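# Slide steel blank under yellow beam against stops and guide

## Task

Place the steel blank beneath the yellow beam. It counts as done when its far edge touches the back stops and its side edge runs flush along the side guide.

## Robot and tools

Robot: two arms, left_arm and right_arm. Each carries the same five-finger right hand, so the hands are not mirror images. Cameras: cam_spot_left, cam_spot_right, cam_spot_wide, cam_back_stops, cam_left_wrist, cam_right_wrist, all 896x504. Something may now and then nudge a loose object.

World frame (used for all printed positions): the origin is on the floor plane z = 0, directly under the midpoint between the arm bases, which sit 0.90 m up. +x points forward, the way both arms face. +z points up. left_arm is on the +y side; image sides do not follow the arm names. Printed poses can be off by a few cm, more at long reach.

Hand point: 0.15 m out from the flange along the fingers and 0.05 m in front of the palm. Its own axes are +z along the straight fingers, +y out of the palm, and +x across the palm away from the thumb. Straight fingers reach about 0.06-0.07 m past the point, and their centre lines sit 0.06 m behind it along -y. A bracket on the little-finger side of the wrist can strike things. With the fingers level, the wrist may hang lower than the hand and reach the table first.

The row (28 numbers, each -1 to 1). One row always covers both arms, even if only one moves:
- left_arm dx, dy, dz, rx, ry, rz
- left hand little, ring, middle, index, thumb_bend, thumb_turn
- left force_limit, speed
- then the same 14 numbers for right_arm.

The six pose numbers are offsets, not a pose. They count from that arm's Hand target at the start of the action or move, along the Hand target's own axes. A value of 1.0 equals 0.6 m, or 180 degrees for rx, ry, rz, which together form one rotation vector. Every row inside one action counts from the same start, so sending an offset again moves the arm further. All six set to 0 means the arm gets nothing new.

Hand numbers are targets, not offsets. For fingers, +1 is straight and -1 is curled. thumb_bend: +1 straight, -1 fully bent. thumb_turn: +1 beside the palm, -1 in front of it, opposite the fingers. force_limit runs from about 0 N at -1 to 10 N at +1 (15 N for the two thumb motors). speed rises from near 0 at -1 to full at +0.48 and stays full above that.

No hand number means 'keep as is'. To leave a hand alone, repeat the last eight numbers that were actually sent to it. If none has been sent yet, use hand_measured plus hand_force_limit and hand_speed. For a gentle grip, close at speed -0.94 or lower. With the thumb turned in front, the hand holds objects about 0.035-0.065 m thick. To squeeze harder, raise force_limit and send a target more closed than hand_measured.

Tools:
- execute_actions(actions, cameras): actions is a list of actions. Each action holds up to 15 rows, one per 1/30 s step, and the last row is held until step 15. An empty list returns camera images.
- move(target, speed, blend, stop_force, zero, blocking, cameras): drives the hand points in straight lines. target is one 28-number row or a list of up to 15 rows. Every row is an offset from the same starting Hand targets, not from the previous row. speed is in m/s, 0.002-3.2, default 0.25; turns are capped at twice that in rad/s. blend is in metres; it rounds the corners of a list, and 0 means stop at each point. stop_force (4-120 N, one value for both arms) ends an arm's path once its wrist sensor feels that much push against the motion. The arm then backs off slightly and holds, and that spot becomes its new Hand target. It does not work well while the hand turns. zero (default true) re-zeroes the sensor first; it is used only with stop_force. blocking=false returns after about 0.5 s but cannot be used with stop_force. A whole move is limited to 10 s.
- wait(seconds 0-3600).
- stop: brakes a running move.
- zoom_image(camera, region [x0,y0,x1,y1] in pixels, at most 504x504): works only on the latest images.
- show_instructions: shows the reference page.
- zero_wrist_force(arm).
- finished_scene(scene=1): ends the scene.

Results: each arm's end_effector_position (m), end_effector_quat_wxyz and velocities in the world frame, plus Hand target, joint positions and torques. Wrist force and torque are given along the hand point's axes. A push on a surface reads as force coming from the surface into the arm. hand_measured, hand_stopped_by (moving/target/force/stalled/fault) and hand_load_n follow the motor order; a lost grip shows up as load falling to about 0. The move: line reports the ending: done (within 3 mm and 2 degrees), off_target, moving, held or fault. limits=paced means the pose was clipped; limits=held means a check held back steps.

Orientation is clipped to within 32 degrees of the measured pose at every step. The hand often stops short of its Hand target. If it does, send the missing distance as an offset. To release a press, command the target back past the hand point.

What to avoid:
- Contact torque at a joint limit (elbow 141 N m, wrist 50.7 N m), or about 150 N of outside force, stops the arm for 10 s.
- Stiff arms fault if a target goes even slightly past a firm contact. Approach slowly with stop_force.
- Do not let the arms or hands hit or press on each other.
- Do not bring a wrist close to its own base axis.
- Do not slam into fixed objects, drop the blank even a few mm, or release it while it is still moving.
- Holding loads at full stretch heats the motors; at 85 °C the arm brakes for 30-60 s.
- The blank must stay in place once the robot lets go.

Each tool is called after ">>>" by a JSON object that holds its "fn" and its "kwargs".

Reference images:

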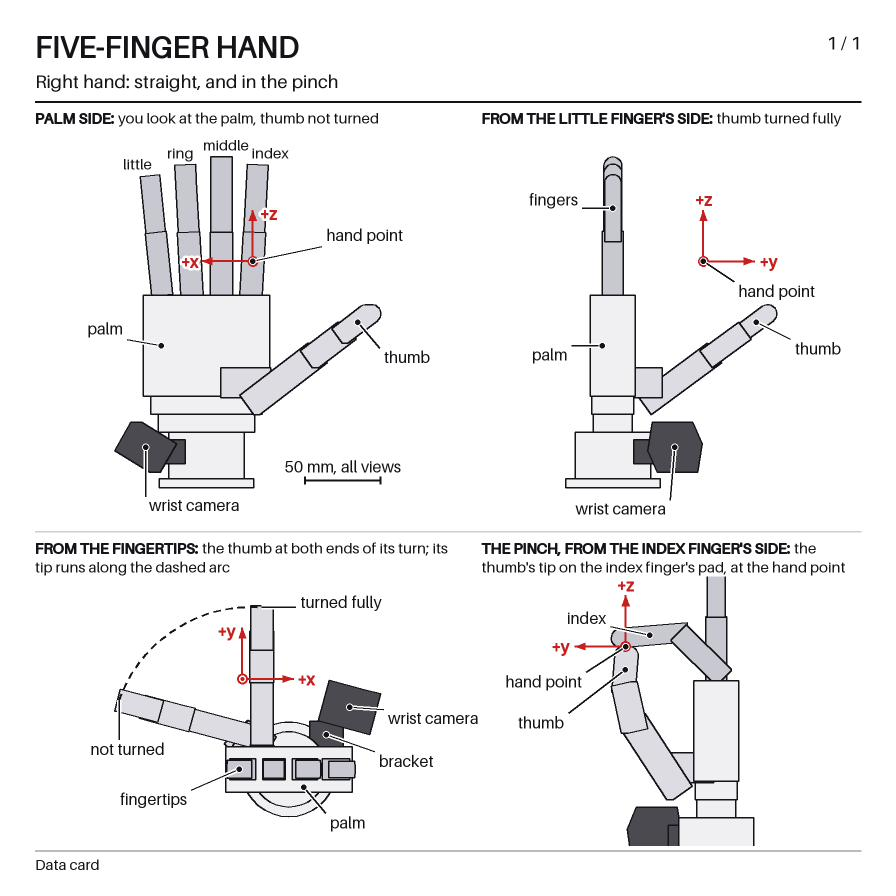

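## Session

>>> {"fn": "execute_actions", "kwargs": {"actions": []}}

Scene clock: 0.00 s.
left_arm: end_effector_position=(+0.4295, +0.6766, +1.1194) hand_measured=(+1.000, +1.000, +1.000, +1.000, +1.000, +1.000) hand_load_n=(+0.0, +0.0, +0.0, +0.0, +0.0, +0.0) hand_stopped_by=(target, target, target, target, target, target) hand_force_limit=0.00 hand_speed=-0.80 end_effector_quat_wxyz=(+0.000, +0.000, +1.000, +0.000) | right_arm: end_effector_position=(+0.4295, -0.4234, +1.1194) hand_measured=(+1.000, +1.000, +1.000, +1.000, +1.000, +1.000) hand_load_n=(+0.0, +0.0, +0.0, +0.0, +0.0, -0.5) hand_stopped_by=(target, target, target, target, target, target) hand_force_limit=0.00 hand_speed=-0.80 end_effector_quat_wxyz=(+0.000, +0.000, +1.000, +0.000)
Joint positions: left_arm=[-0.28 -1.567 2.134 1.004 1.571 -1.851] | right_arm=[-0.281 -1.567 2.134 1.004 1.571 -1.851]
Joint velocities: within noise
Joint torques (N m): no reading
Wrist force (N): no reading
Wrist torque (N m): no reading
Wrist force, peak (N): no reading
Hand target: left_arm +0.4295, +0.6766, +1.1194; +0.000, +0.000, +1.000, +0.000 | right_arm +0.4295, -0.4234, +1.1194; +0.000, +0.000, +1.000, +0.000

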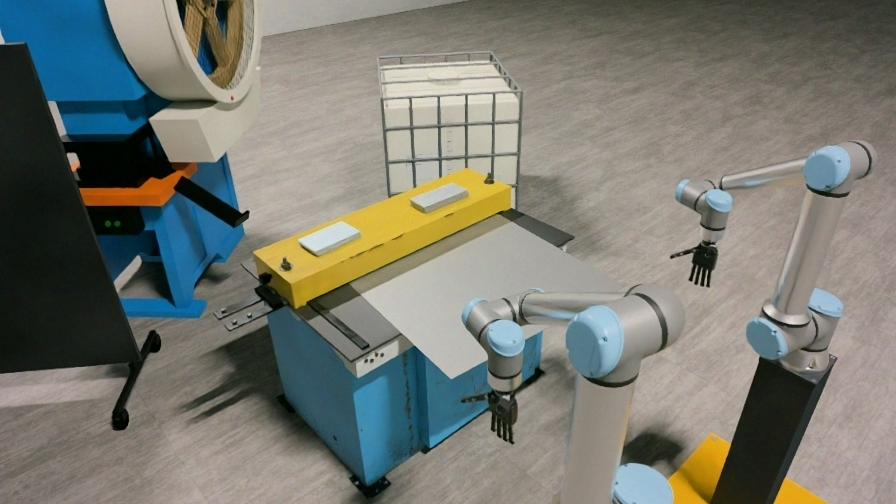

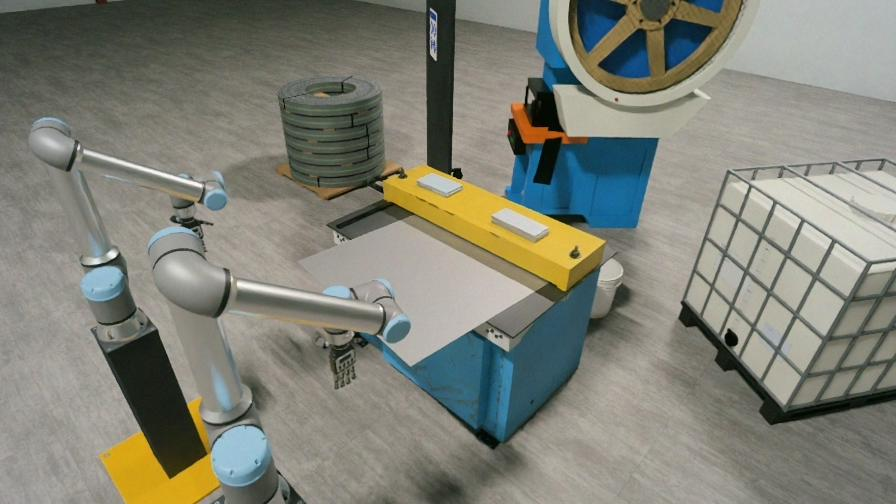

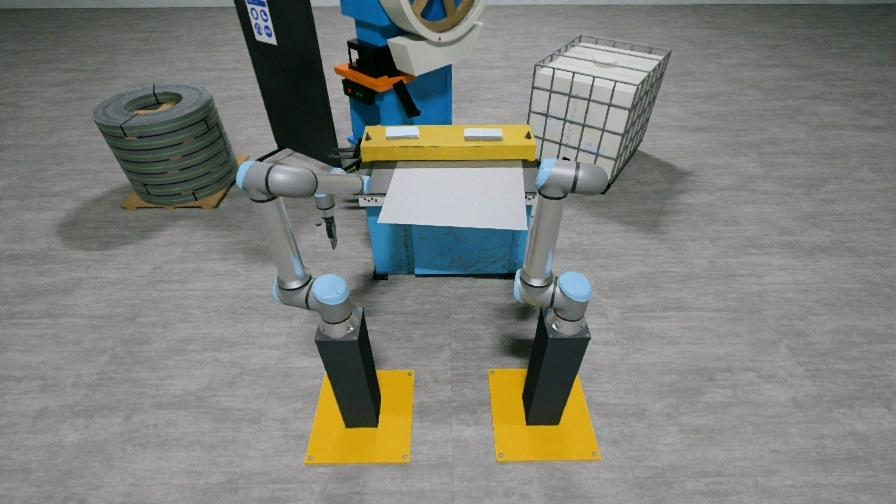

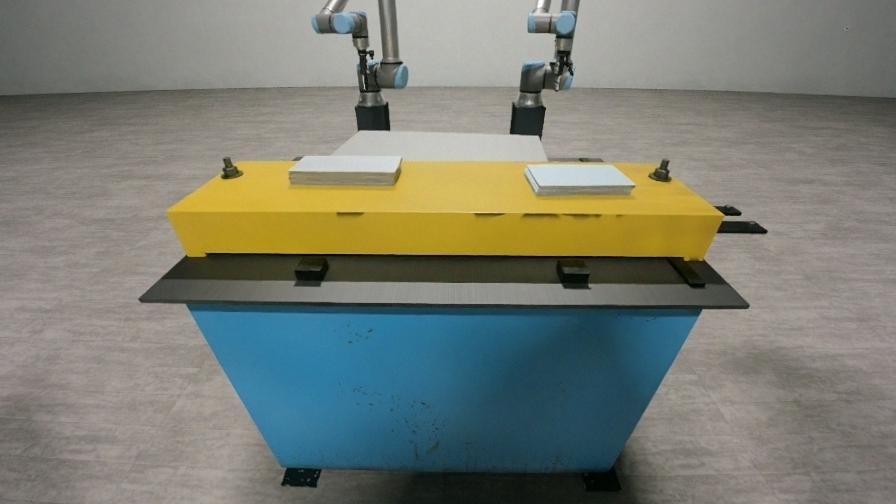

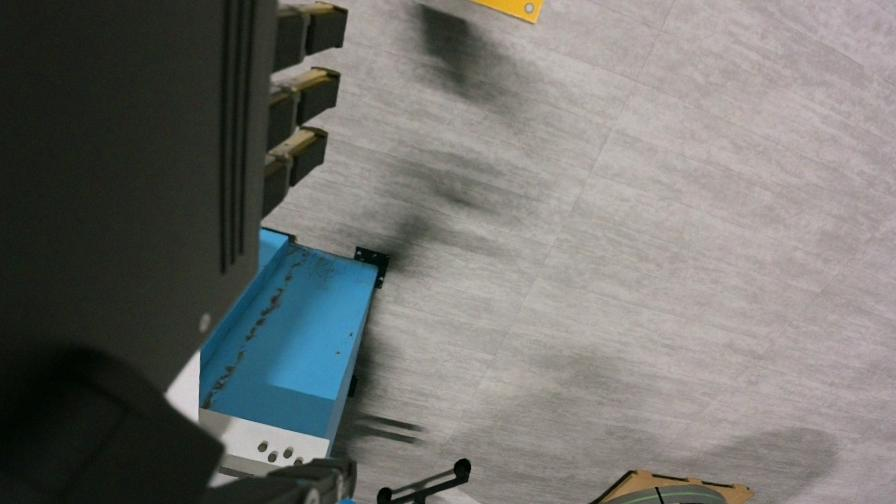

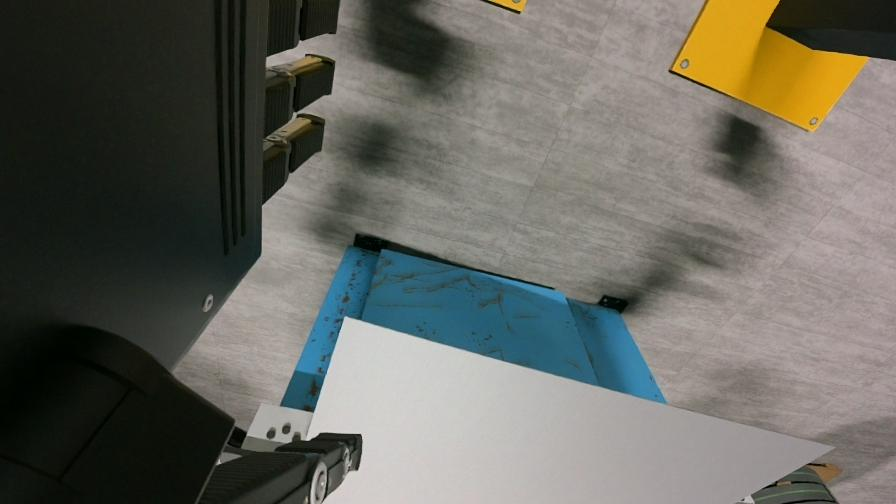

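>>> {"fn": "zoom_image", "kwargs": {"camera": "cam_spot_left", "region": [200, 160, 620, 400]}}

>>> {"fn": "zoom_image", "kwargs": {"camera": "cam_spot_right", "region": [280, 150, 640, 380]}}

>>> {"fn": "zoom_image", "kwargs": {"camera": "cam_back_stops", "region": [130, 110, 780, 320]}}

>>> {"fn": "zoom_image", "kwargs": {"camera": "cam_spot_wide", "region": [320, 100, 600, 260]}}

Scaled by 1.200.

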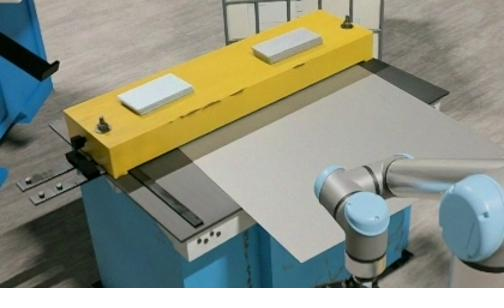

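Scaled by 1.400.

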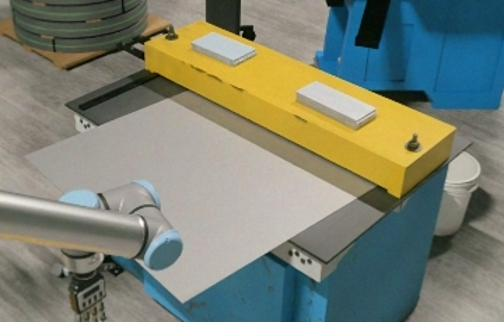

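Region (130, 110, 780, 320) is 650x210 pixels. A region can be at most 504 by 504 pixels.

Scaled by 1.800.

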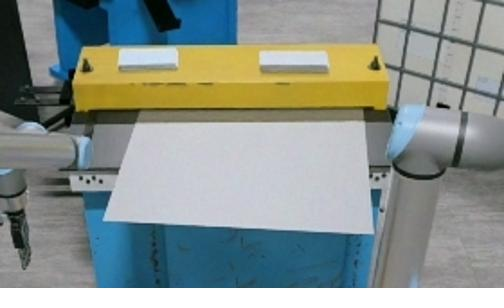

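>>> {"fn": "zoom_image", "kwargs": {"camera": "cam_back_stops", "region": [130, 180, 450, 320]}}

>>> {"fn": "zoom_image", "kwargs": {"camera": "cam_back_stops", "region": [450, 180, 780, 320]}}

>>> {"fn": "zoom_image", "kwargs": {"camera": "cam_spot_left", "region": [200, 220, 420, 360]}}

>>> {"fn": "zoom_image", "kwargs": {"camera": "cam_spot_left", "region": [380, 160, 640, 320]}}

>>> {"fn": "zoom_image", "kwargs": {"camera": "cam_spot_right", "region": [450, 220, 640, 350]}}

Scaled by 1.575.

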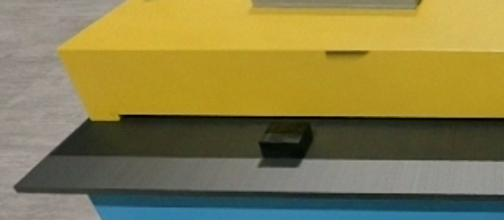

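Scaled by 1.527.

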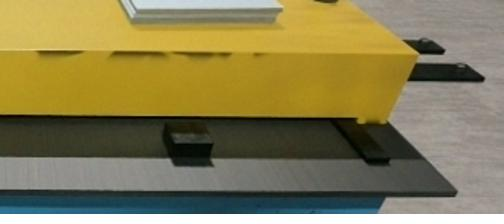

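Scaled by 2.291.

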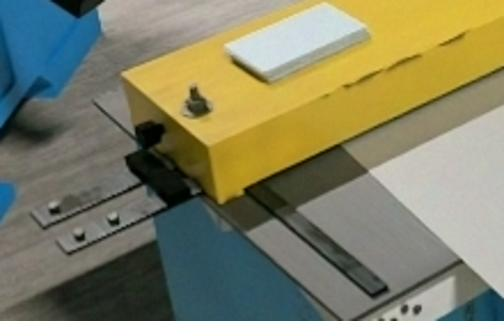

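Scaled by 1.938.

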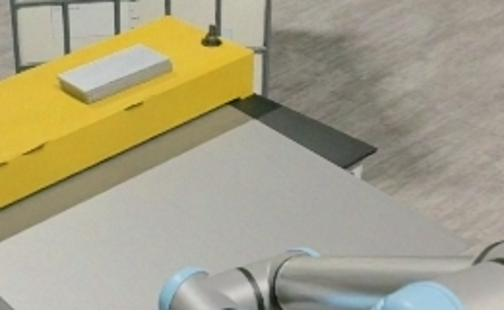

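Scaled by 2.653.

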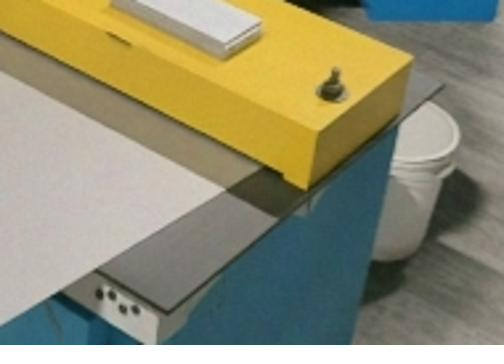

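>>> {"fn": "move", "kwargs": {"target": [[-0.2, -0.6, 0, 0, 0, -0.5, -1, -1, -1, -1, 1, 1, 0, 0, -0.4, -0.45, 0, 0, 0, -0.5, -1, -1, -1, -1, 1, 1, 0, 0]], "speed": 0.3, "cameras": ["cam_spot_wide", "cam_spot_left", "cam_left_wrist", "cam_right_wrist"]}}

Scene clock: 89.30 s.
left_arm: end_effector_position=(+0.5495, +0.3165, +1.1193) hand_measured=(-1.000, -1.000, -1.000, -1.000, +1.000, +1.000) hand_load_n=(+0.0, +0.0, +0.0, +0.0, +0.0, +0.0) hand_stopped_by=(target, target, target, target, target, target) hand_force_limit=0.00 hand_speed=0.00 end_effector_quat_wxyz=(+0.000, +0.707, -0.707, +0.000) | right_arm: end_effector_position=(+0.6695, -0.6935, +1.1194) hand_measured=(-1.000, -1.000, -1.000, -1.000, +1.000, +1.000) hand_load_n=(+0.0, +0.5, +0.0, +0.0, +0.0, +0.0) hand_stopped_by=(target, target, target, target, target, target) hand_force_limit=0.00 hand_speed=0.00 end_effector_quat_wxyz=(+0.000, +0.707, -0.707, +0.000)
Joint positions: left_arm=[-0.674 -1.152 1.613 1.11 1.571 -3.816] | right_arm=[-0.469 -1.02 1.408 1.183 1.571 -3.61]
Joint torques (N m): left_arm=[14.04 -87.49 -33.54 1.04 -0.81 -2.6] | right_arm=[7.92 -73.53 -37.57 1.15 -1.83 -2.02]
Wrist force (N): left_arm=[0.0 -0.3 -0.3] | right_arm=[0.0 -0.1 -0.2]
Wrist torque (N m): left_arm=[-0.04 0.00 -0.05] | right_arm=[-0.02 0.01 -0.20]
Wrist force, peak (N): left_arm=[1.5 -1.2 -0.3] | right_arm=[0.3 -1.7 -0.2]
Hand target: left_arm +0.5495, +0.3166, +1.1194; +0.000, +0.707, -0.707, +0.000 | right_arm +0.6695, -0.6934, +1.1194; +0.000, +0.707, -0.707, +0.000
Off the commanded pose: left_arm 0.000 m, 0 deg | right_arm 0.000 m, 0 deg.
move: done
cam_left_wrist: T_world_to_cam=[[-0.95488, -0.29519, -0.03257, 0.65377], [-0.27013, 0.81771, 0.50831, -0.68175], [-0.12342, 0.49417, -0.86056, 0.9914]] pos_world=[0.56248, 0.26054, 1.22099]
cam_right_wrist: T_world_to_cam=[[-0.95824, -0.28585, -0.00784, 0.44946], [-0.24294, 0.79929, 0.54965, 0.09261], [-0.15085, 0.5286, -0.83536, 1.51768]] pos_world=[0.68213, -0.74779, 1.22043]
Images, in order (width x height): cam_spot_left 896x504, cam_spot_wide 896x504, cam_left_wrist 896x504, cam_right_wrist 896x504.

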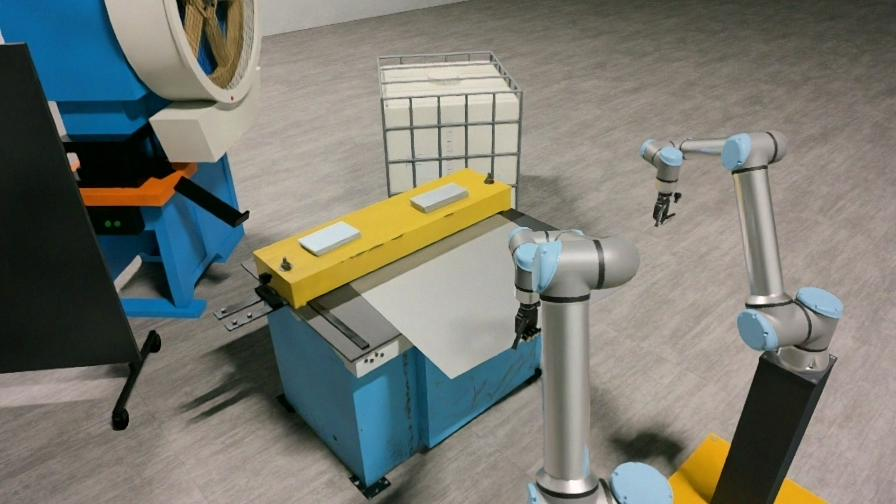

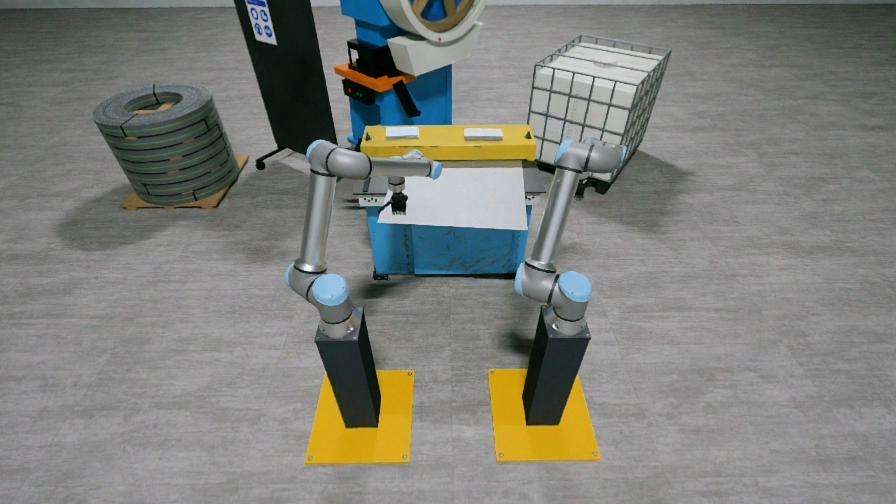

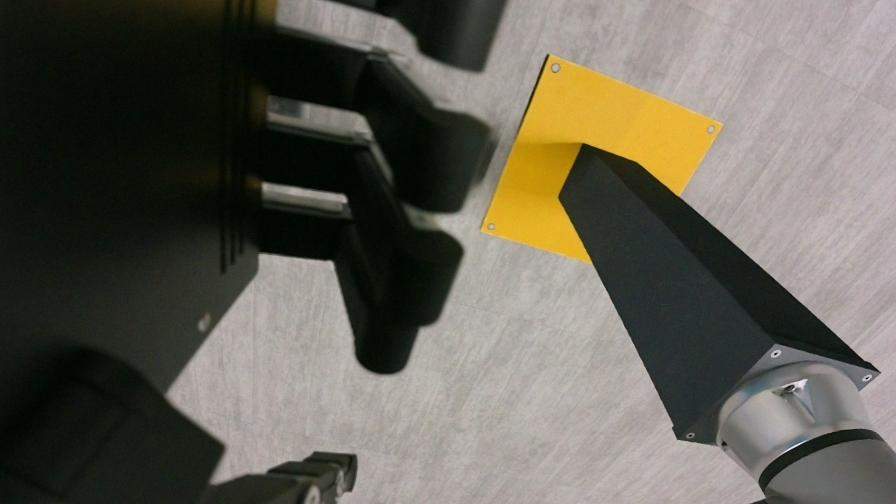

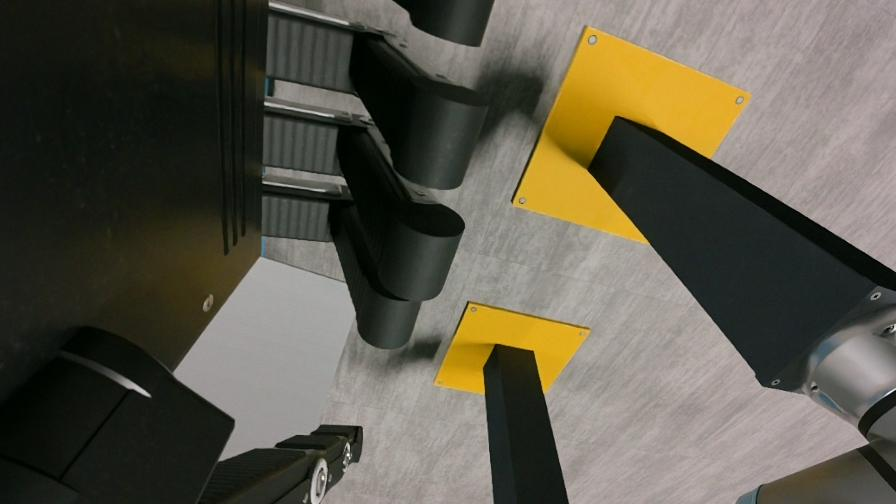

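>>> {"fn": "move", "kwargs": {"target": [[0.894, -0.084, 0.432, 0, 0, 0, -1, -1, -1, -1, 1, 1, 0, 0, 0, -0.4675, 0.432, 0, 0, -0.5, -1, -1, -1, -1, 1, 1, 0, 0]], "speed": 0.3, "cameras": ["cam_spot_wide", "cam_spot_left", "cam_spot_right"]}}

Scene clock: 97.10 s.
left_arm: end_effector_position=(+0.5999, -0.2199, +0.8602) hand_measured=(-1.000, -1.000, -1.000, -1.000, +1.000, +1.000) hand_load_n=(+0.0, +0.0, +0.0, +0.0, +0.0, +0.0) hand_stopped_by=(target, target, target, target, target, target) hand_force_limit=0.00 hand_speed=0.00 end_effector_quat_wxyz=(+0.000, +0.707, -0.707, +0.000) | right_arm: end_effector_position=(+0.9500, -0.6934, +0.8602) hand_measured=(-1.000, -1.000, -1.000, -1.000, +1.000, +1.000) hand_load_n=(+0.0, +0.0, +0.0, +0.0, +0.0, +0.0) hand_stopped_by=(target, target, target, target, target, target) hand_force_limit=0.00 hand_speed=0.00 end_effector_quat_wxyz=(+0.000, +1.000, +0.000, +0.000)
Joint positions: left_arm=[-1.05 -0.294 0.525 1.34 1.571 -4.192] | right_arm=[-0.262 -0.431 0.805 1.196 1.571 -4.975]
Joint torques (N m): left_arm=[13.62 -120.29 -47.19 3.86 2.73 3.12] | right_arm=[-12.36 -103.38 -30.85 1.6 -1.97 -2.25]
Wrist force (N): left_arm=[0.1 -0.2 -0.5] | right_arm=[-0.2 -0.5 0.0]
Wrist torque (N m): left_arm=[-0.01 -0.01 0.09] | right_arm=[-0.05 0.02 -0.27]
Wrist force, peak (N): left_arm=[-1.9 -0.4 -1.2] | right_arm=[0.3 0.6 -1.4]
Hand target: left_arm +0.5999, -0.2198, +0.8602; +0.000, +0.707, -0.707, +0.000 | right_arm +0.9500, -0.6934, +0.8602; +0.000, +1.000, +0.000, +0.000
Off the commanded pose: left_arm 0.000 m, 0 deg | right_arm 0.000 m, 0 deg.
move: done
Images, in order (width x height): cam_spot_left 896x504, cam_spot_right 896x504, cam_spot_wide 896x504.

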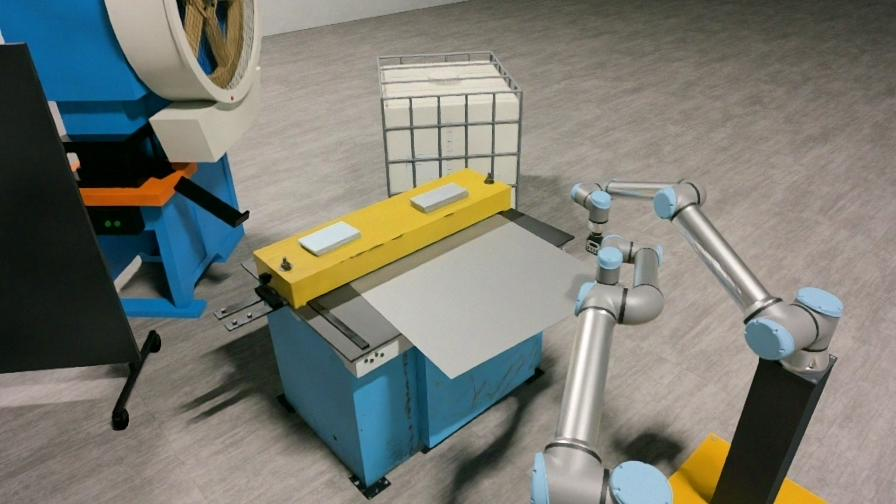

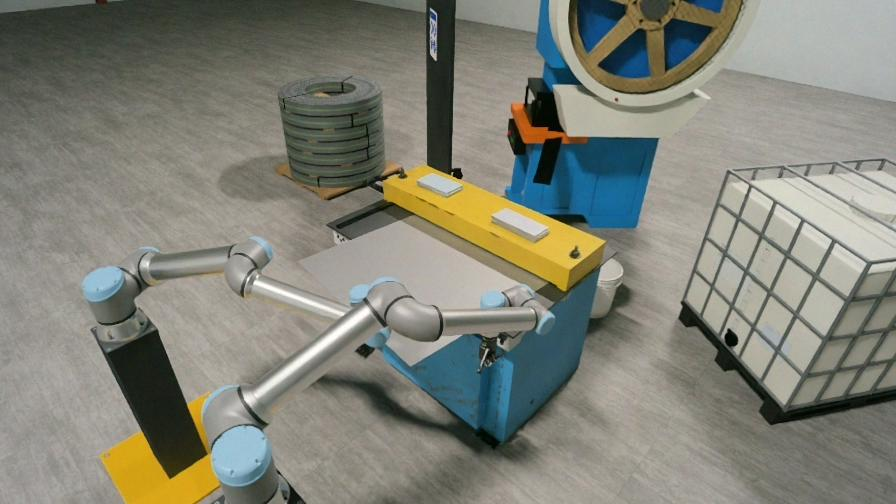

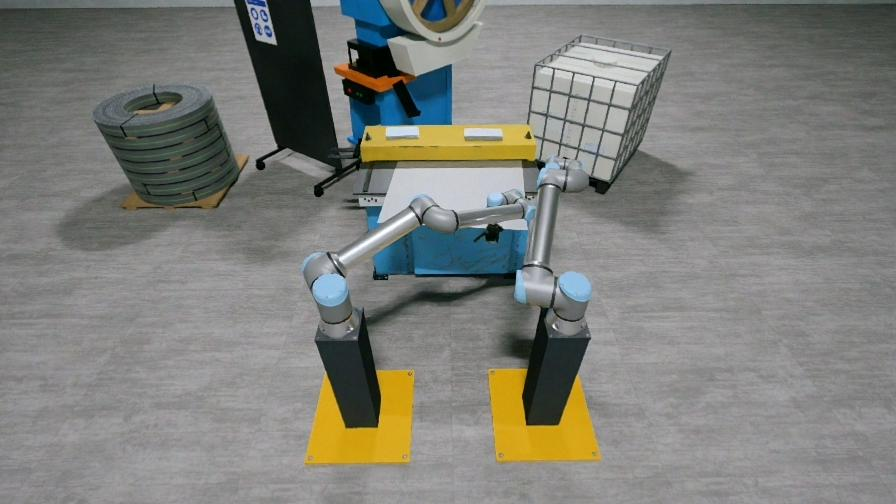

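>>> {"fn": "zoom_image", "kwargs": {"camera": "cam_spot_right", "region": [320, 250, 600, 410]}}

>>> {"fn": "zoom_image", "kwargs": {"camera": "cam_spot_wide", "region": [360, 120, 600, 270]}}

Scaled by 1.800.

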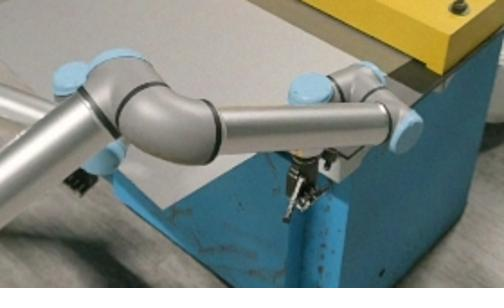

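Scaled by 2.100.

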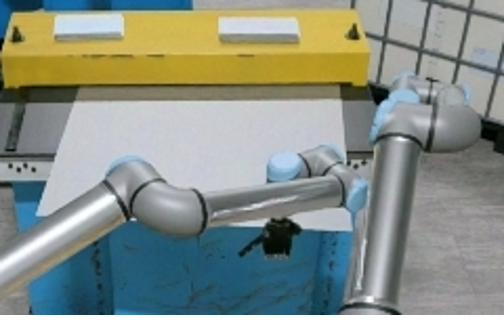

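>>> {"fn": "move", "kwargs": {"target": [[0, -0.16, 0, 0, 0, 0, -1, -1, -1, -1, 1, 1, 0, 0, 0, -0.3, 0, 0, 0, 0, -1, -1, -1, -1, 1, 1, 0, 0]], "speed": 0.04, "stop_force": 12, "cameras": ["cam_spot_wide", "cam_spot_left", "cam_spot_right"]}}

Scene clock: 108.00 s.
left_arm: end_effector_position=(+0.6454, -0.2198, +0.8602) hand_measured=(-1.000, -1.000, -1.000, -1.000, +1.000, +1.000) hand_load_n=(+0.0, +0.0, +0.0, +0.5, +0.0, +0.0) hand_stopped_by=(target, target, target, target, target, target) hand_force_limit=0.00 hand_speed=0.00 end_effector_quat_wxyz=(+0.000, +0.707, -0.707, +0.000) | right_arm: end_effector_position=(+0.9500, -0.5770, +0.8602) hand_measured=(-1.000, -1.000, -1.000, -1.000, +1.000, +1.000) hand_load_n=(+0.0, +0.0, +0.0, +0.0, +0.0, +0.0) hand_stopped_by=(target, target, target, target, target, target) hand_force_limit=0.00 hand_speed=0.00 end_effector_quat_wxyz=(+0.000, +1.000, +0.000, +0.000)
Joint positions: left_arm=[-1.012 -0.17 0.27 1.471 1.571 -4.154] | right_arm=[-0.145 -0.437 0.818 1.19 1.571 -4.857]
Joint torques (N m): left_arm=[-7.79 -124.32 -49.04 4.66 -4.16 -3.09] | right_arm=[16.33 -115.95 -26.17 1.73 0.63 0.18]
Wrist force (N): left_arm=[-0.2 10.4 0.3] | right_arm=[0.2 8.7 -0.9]
Wrist torque (N m): left_arm=[0.40 -0.02 0.87] | right_arm=[0.38 0.06 0.74]
Wrist force, peak (N): left_arm=[-4.9 30.4 -1.7] | right_arm=[-2.4 45.1 -0.3]
Hand target: left_arm +0.6454, -0.2198, +0.8602; +0.000, +0.707, -0.707, +0.000 (not the last commanded pose) | right_arm +0.9500, -0.5770, +0.8602; +0.000, +1.000, +0.000, +0.000 (not the last commanded pose)
Off the commanded pose: left_arm 0.051 m, 0 deg | right_arm 0.064 m, 0 deg.
move: contact (left_arm, right_arm)
Images, in order (width x height): cam_spot_left 896x504, cam_spot_right 896x504, cam_spot_wide 896x504.

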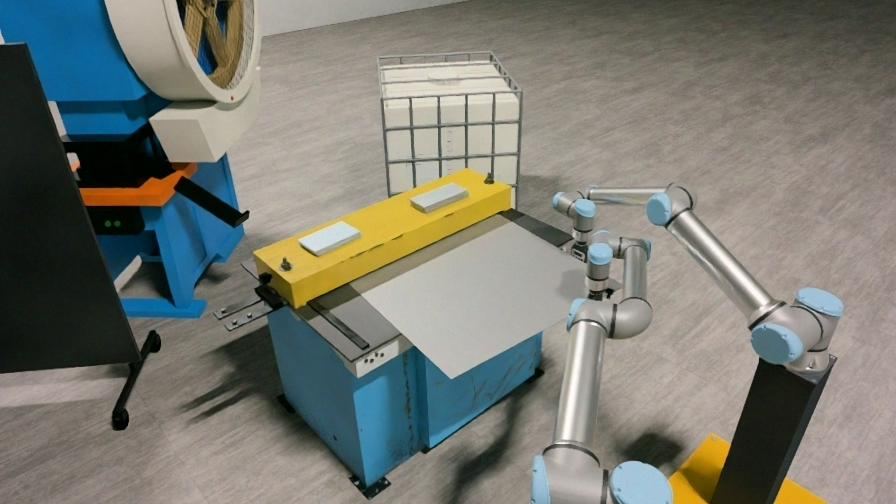

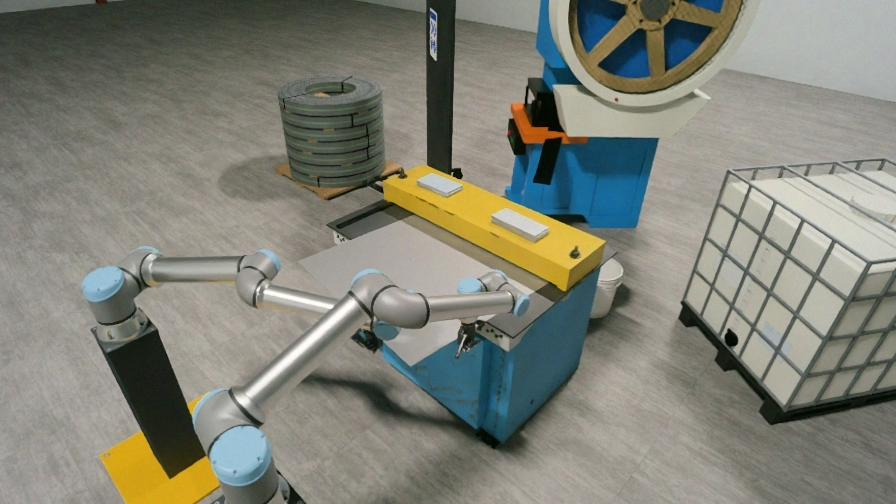

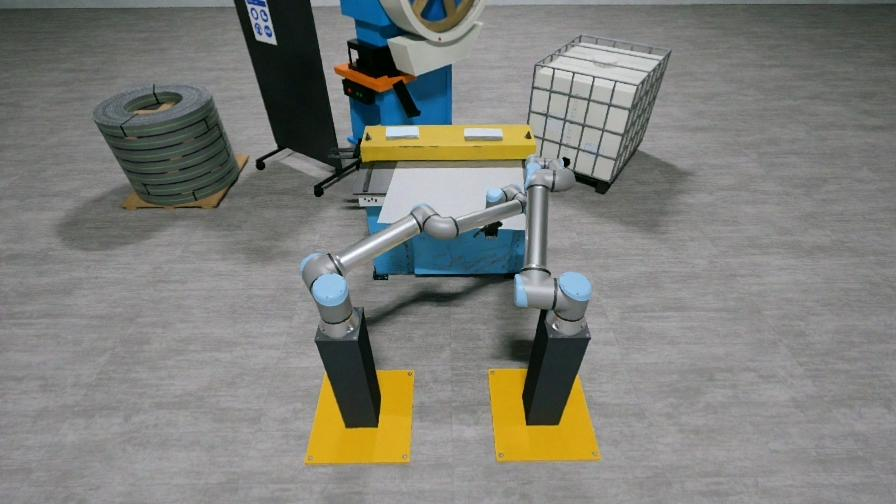

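>>> {"fn": "move", "kwargs": {"target": [[0, 0, 0, 0, 0, 0, -1, -1, -1, -1, 1, 1, 0, 0, 0, 0.07, 0, 0, 0, 0, -1, -1, -1, -1, 1, 1, 0, 0]], "speed": 0.1}}

>>> {"fn": "move", "kwargs": {"target": [[0, -0.1, 0, 0, 0, 0, -1, -1, -1, -1, 1, 1, 0, 0, 0, 0, 0, 0, 0, 0, -1, -1, -1, -1, 1, 1, 0, 0]], "speed": 0.04, "stop_force": 90, "cameras": ["cam_spot_wide", "cam_spot_left", "cam_spot_right"]}}

Scene clock: 114.07 s.
left_arm: end_effector_position=(+0.6454, -0.2197, +0.8602) hand_measured=(-1.000, -1.000, -1.000, -1.000, +1.000, +1.000) hand_load_n=(+0.0, +0.0, +0.0, +0.0, +0.0, +0.0) hand_stopped_by=(target, target, target, target, target, target) hand_force_limit=0.00 hand_speed=0.00 end_effector_quat_wxyz=(+0.000, +0.707, -0.707, +0.000) | right_arm: end_effector_position=(+0.9500, -0.6190, +0.8602) hand_measured=(-1.000, -1.000, -1.000, -1.000, +1.000, +1.000) hand_load_n=(+0.0, +0.0, +0.5, +0.0, +0.0, +0.0) hand_stopped_by=(target, target, target, target, target, target) hand_force_limit=0.00 hand_speed=0.00 end_effector_quat_wxyz=(+0.000, +1.000, +0.000, +0.000)
Joint positions: left_arm=[-1.012 -0.17 0.27 1.471 1.571 -4.154] | right_arm=[-0.188 -0.438 0.821 1.188 1.571 -4.9]
Joint torques (N m): left_arm=[-8.31 -118.29 -48 4.51 -1.7 -2.57] | right_arm=[10.94 -103.24 -50.53 5.45 1.36 3.7]
Wrist force (N): left_arm=[-0.5 10.3 -0.4] | right_arm=[-0.2 -0.8 -0.6]
Wrist torque (N m): left_arm=[0.44 0.06 0.85] | right_arm=[-0.07 0.04 -0.25]
Wrist force, peak (N): left_arm=[-0.4 10.5 -0.2] | right_arm=[0.1 9.0 -0.6]
Hand target: left_arm +0.6454, -0.2198, +0.8602; +0.000, +0.707, -0.707, +0.000 | right_arm +0.9500, -0.6190, +0.8602; +0.000, +1.000, +0.000, +0.000
Off the commanded pose: left_arm 0.000 m, 0 deg | right_arm 0.000 m, 0 deg.
move: done

Scene clock: 117.03 s.
left_arm: end_effector_position=(+0.7038, -0.2180, +0.8601) hand_measured=(-1.000, -1.000, -1.000, -1.000, +1.000, +1.000) hand_load_n=(+0.0, +0.0, +0.0, +0.0, +0.0, +0.0) hand_stopped_by=(target, target, target, target, target, target) hand_force_limit=0.00 hand_speed=0.00 end_effector_quat_wxyz=(+0.002, +0.709, -0.703, +0.052) | right_arm: end_effector_position=(+0.9500, -0.6190, +0.8602) hand_measured=(-1.000, -1.000, -1.000, -1.000, +1.000, +1.000) hand_load_n=(+0.0, +0.0, +0.0, +0.0, +0.0, +0.5) hand_stopped_by=(target, target, target, target, target, target) hand_force_limit=0.00 hand_speed=0.00 end_effector_quat_wxyz=(+0.000, +1.000, +0.000, +0.000)
Joint positions: left_arm=[-0.97 -0.071 0.035 1.505 1.555 -4.119] | right_arm=[-0.187 -0.438 0.82 1.188 1.571 -4.9]
Joint torques (N m): left_arm=[3.95 -130.92 -46.46 1.76 -2.19 -3.79] | right_arm=[7.5 -103.13 -49.08 6.21 1.21 2.92]
Wrist force (N): left_arm=[1.4 23.3 5.4] | right_arm=[-0.1 -0.8 -0.9]
Wrist torque (N m): left_arm=[0.29 -0.43 1.69] | right_arm=[-0.06 0.04 -0.28]
Wrist force, peak (N): left_arm=[17.2 48.6 2.5] | right_arm=[-0.1 -1.3 -1.0]
Hand target: left_arm +0.7054, -0.2197, +0.8602; +0.000, +0.707, -0.707, +0.000 | right_arm +0.9500, -0.6190, +0.8602; +0.000, +1.000, +0.000, +0.000
Off the commanded pose: left_arm 0.002 m, 6 deg | right_arm 0.000 m, 0 deg.
elbow stopped short (left arm): the move would have taken joint 3 (elbow) straighter than the controller allows.
move: off_target (left_arm)
Images, in order (width x height): cam_spot_left 896x504, cam_spot_right 896x504, cam_spot_wide 896x504.

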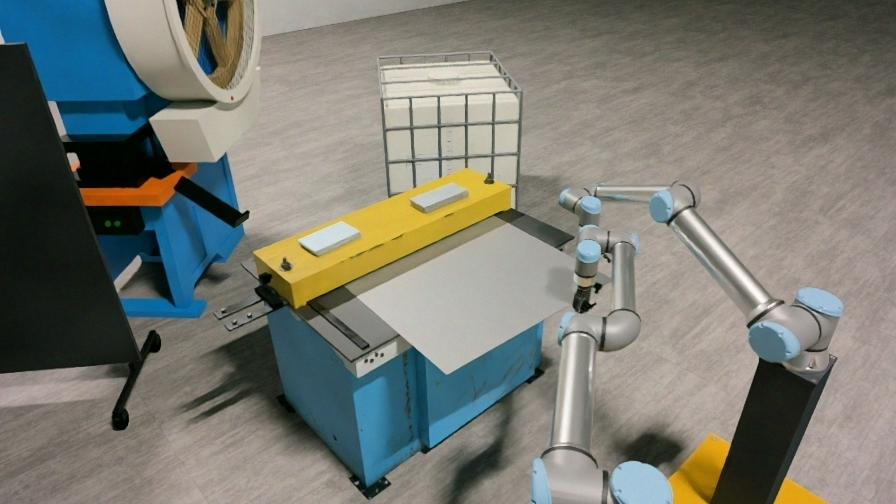

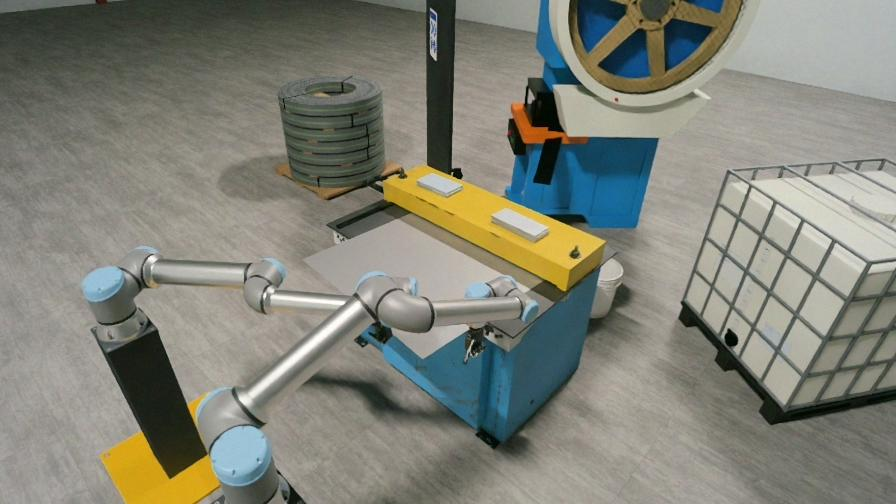

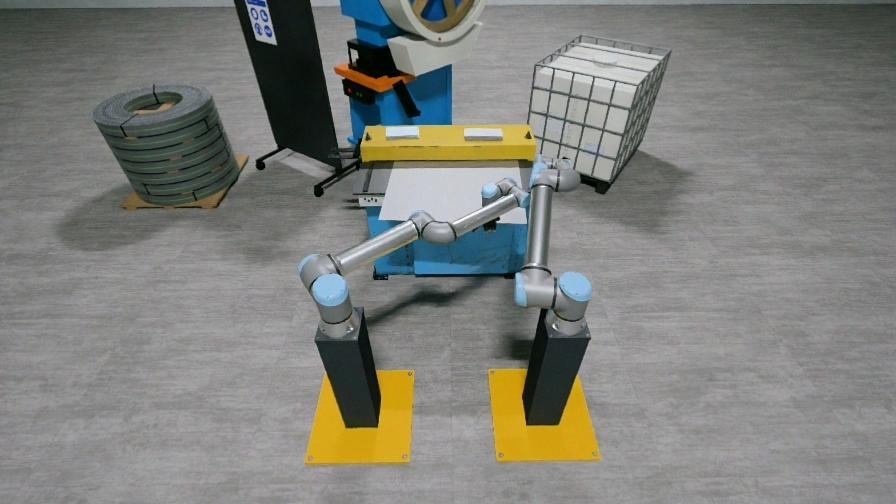

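>>> {"fn": "zoom_image", "kwargs": {"camera": "cam_spot_wide", "region": [350, 140, 560, 240]}}

>>> {"fn": "zoom_image", "kwargs": {"camera": "cam_spot_left", "region": [300, 200, 600, 400]}}

Scaled by 2.400.

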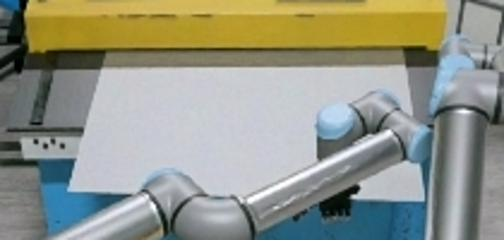

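Scaled by 1.680.

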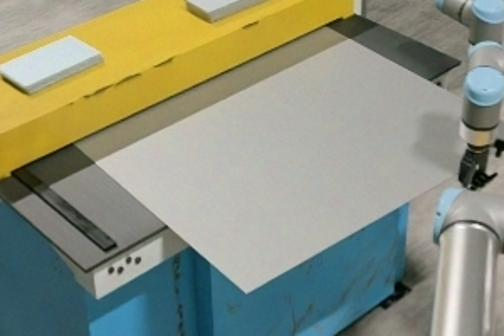

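>>> {"fn": "move", "kwargs": {"target": [[0, 0.1, 0, 0, 0, 0, -1, -1, -1, -1, 1, 1, 0, 0, -0.583, 0.05, 0, 0, 0, 0, -1, -1, -1, -1, 1, 1, 0, 0], [-0.833, 0.1, 0, 0, 0, 0, -1, -1, -1, -1, 1, 1, 0, 0, -0.583, 0.05, 0, 0, 0, 0.5, -1, -1, -1, -1, 1, 1, 0, 0]], "speed": 0.3, "blend": [0.03, 0], "cameras": ["cam_spot_wide", "cam_back_stops"]}}

Scene clock: 148.43 s.
left_arm: end_effector_position=(+0.6454, +0.2800, +0.8602) hand_measured=(-1.000, -1.000, -1.000, -1.000, +1.000, +1.000) hand_load_n=(+0.0, +0.0, +0.0, +0.0, +0.0, +0.0) hand_stopped_by=(target, target, target, target, target, target) hand_force_limit=0.00 hand_speed=0.00 end_effector_quat_wxyz=(+0.000, +0.707, -0.707, +0.000) | right_arm: end_effector_position=(+0.6001, -0.6490, +0.8602) hand_measured=(-1.000, -1.000, -1.000, -1.000, +1.000, +1.000) hand_load_n=(+0.0, +0.0, +0.5, +0.0, +0.0, +0.0) hand_stopped_by=(target, target, target, target, target, target) hand_force_limit=0.00 hand_speed=0.00 end_effector_quat_wxyz=(+0.000, +0.707, -0.707, +0.000)
Joint positions: left_arm=[-0.632 -0.77 1.497 0.843 1.571 -3.774] | right_arm=[-0.456 -0.882 1.724 0.729 1.571 -3.598]
Joint torques (N m): left_arm=[1.56 -82.15 -30.18 5.85 2.34 -1.29] | right_arm=[11.37 -72.08 -33.97 3.94 2.4 2.12]
Wrist force (N): left_arm=[0.7 2.6 -0.1] | right_arm=[-0.6 -0.7 -0.9]
Wrist torque (N m): left_arm=[0.38 -0.10 0.41] | right_arm=[-0.06 0.12 0.05]
Wrist force, peak (N): left_arm=[1.5 23.6 5.9] | right_arm=[2.6 -1.1 -0.8]
Hand target: left_arm +0.6454, +0.2800, +0.8601; +0.000, +0.707, -0.707, +0.000 | right_arm +0.6002, -0.6490, +0.8602; +0.000, +0.707, -0.707, +0.000
Off the commanded pose: left_arm 0.000 m, 0 deg | right_arm 0.000 m, 0 deg.
move: done

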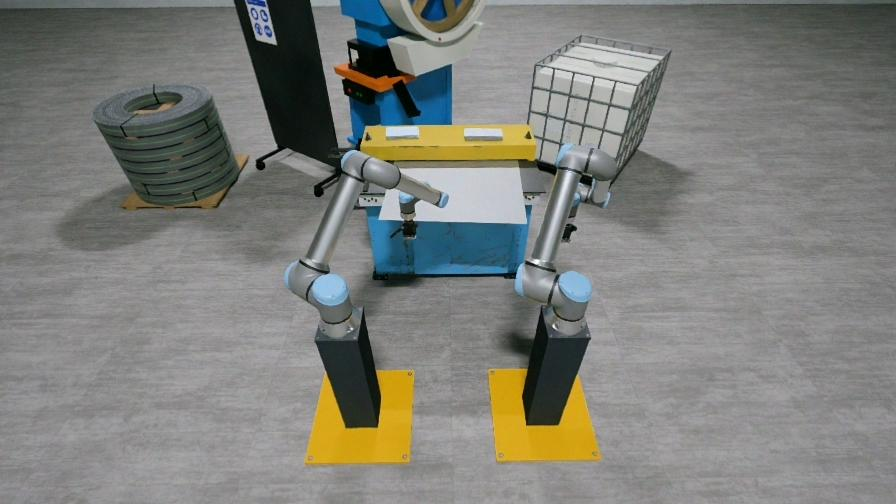

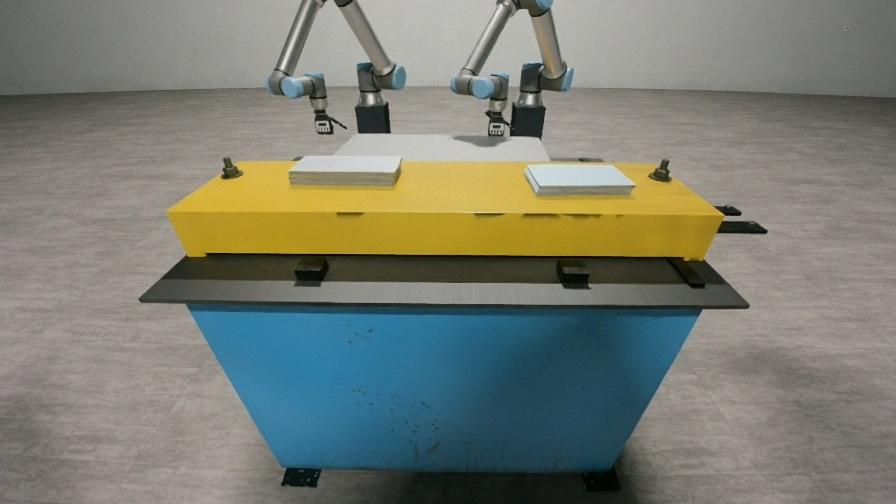

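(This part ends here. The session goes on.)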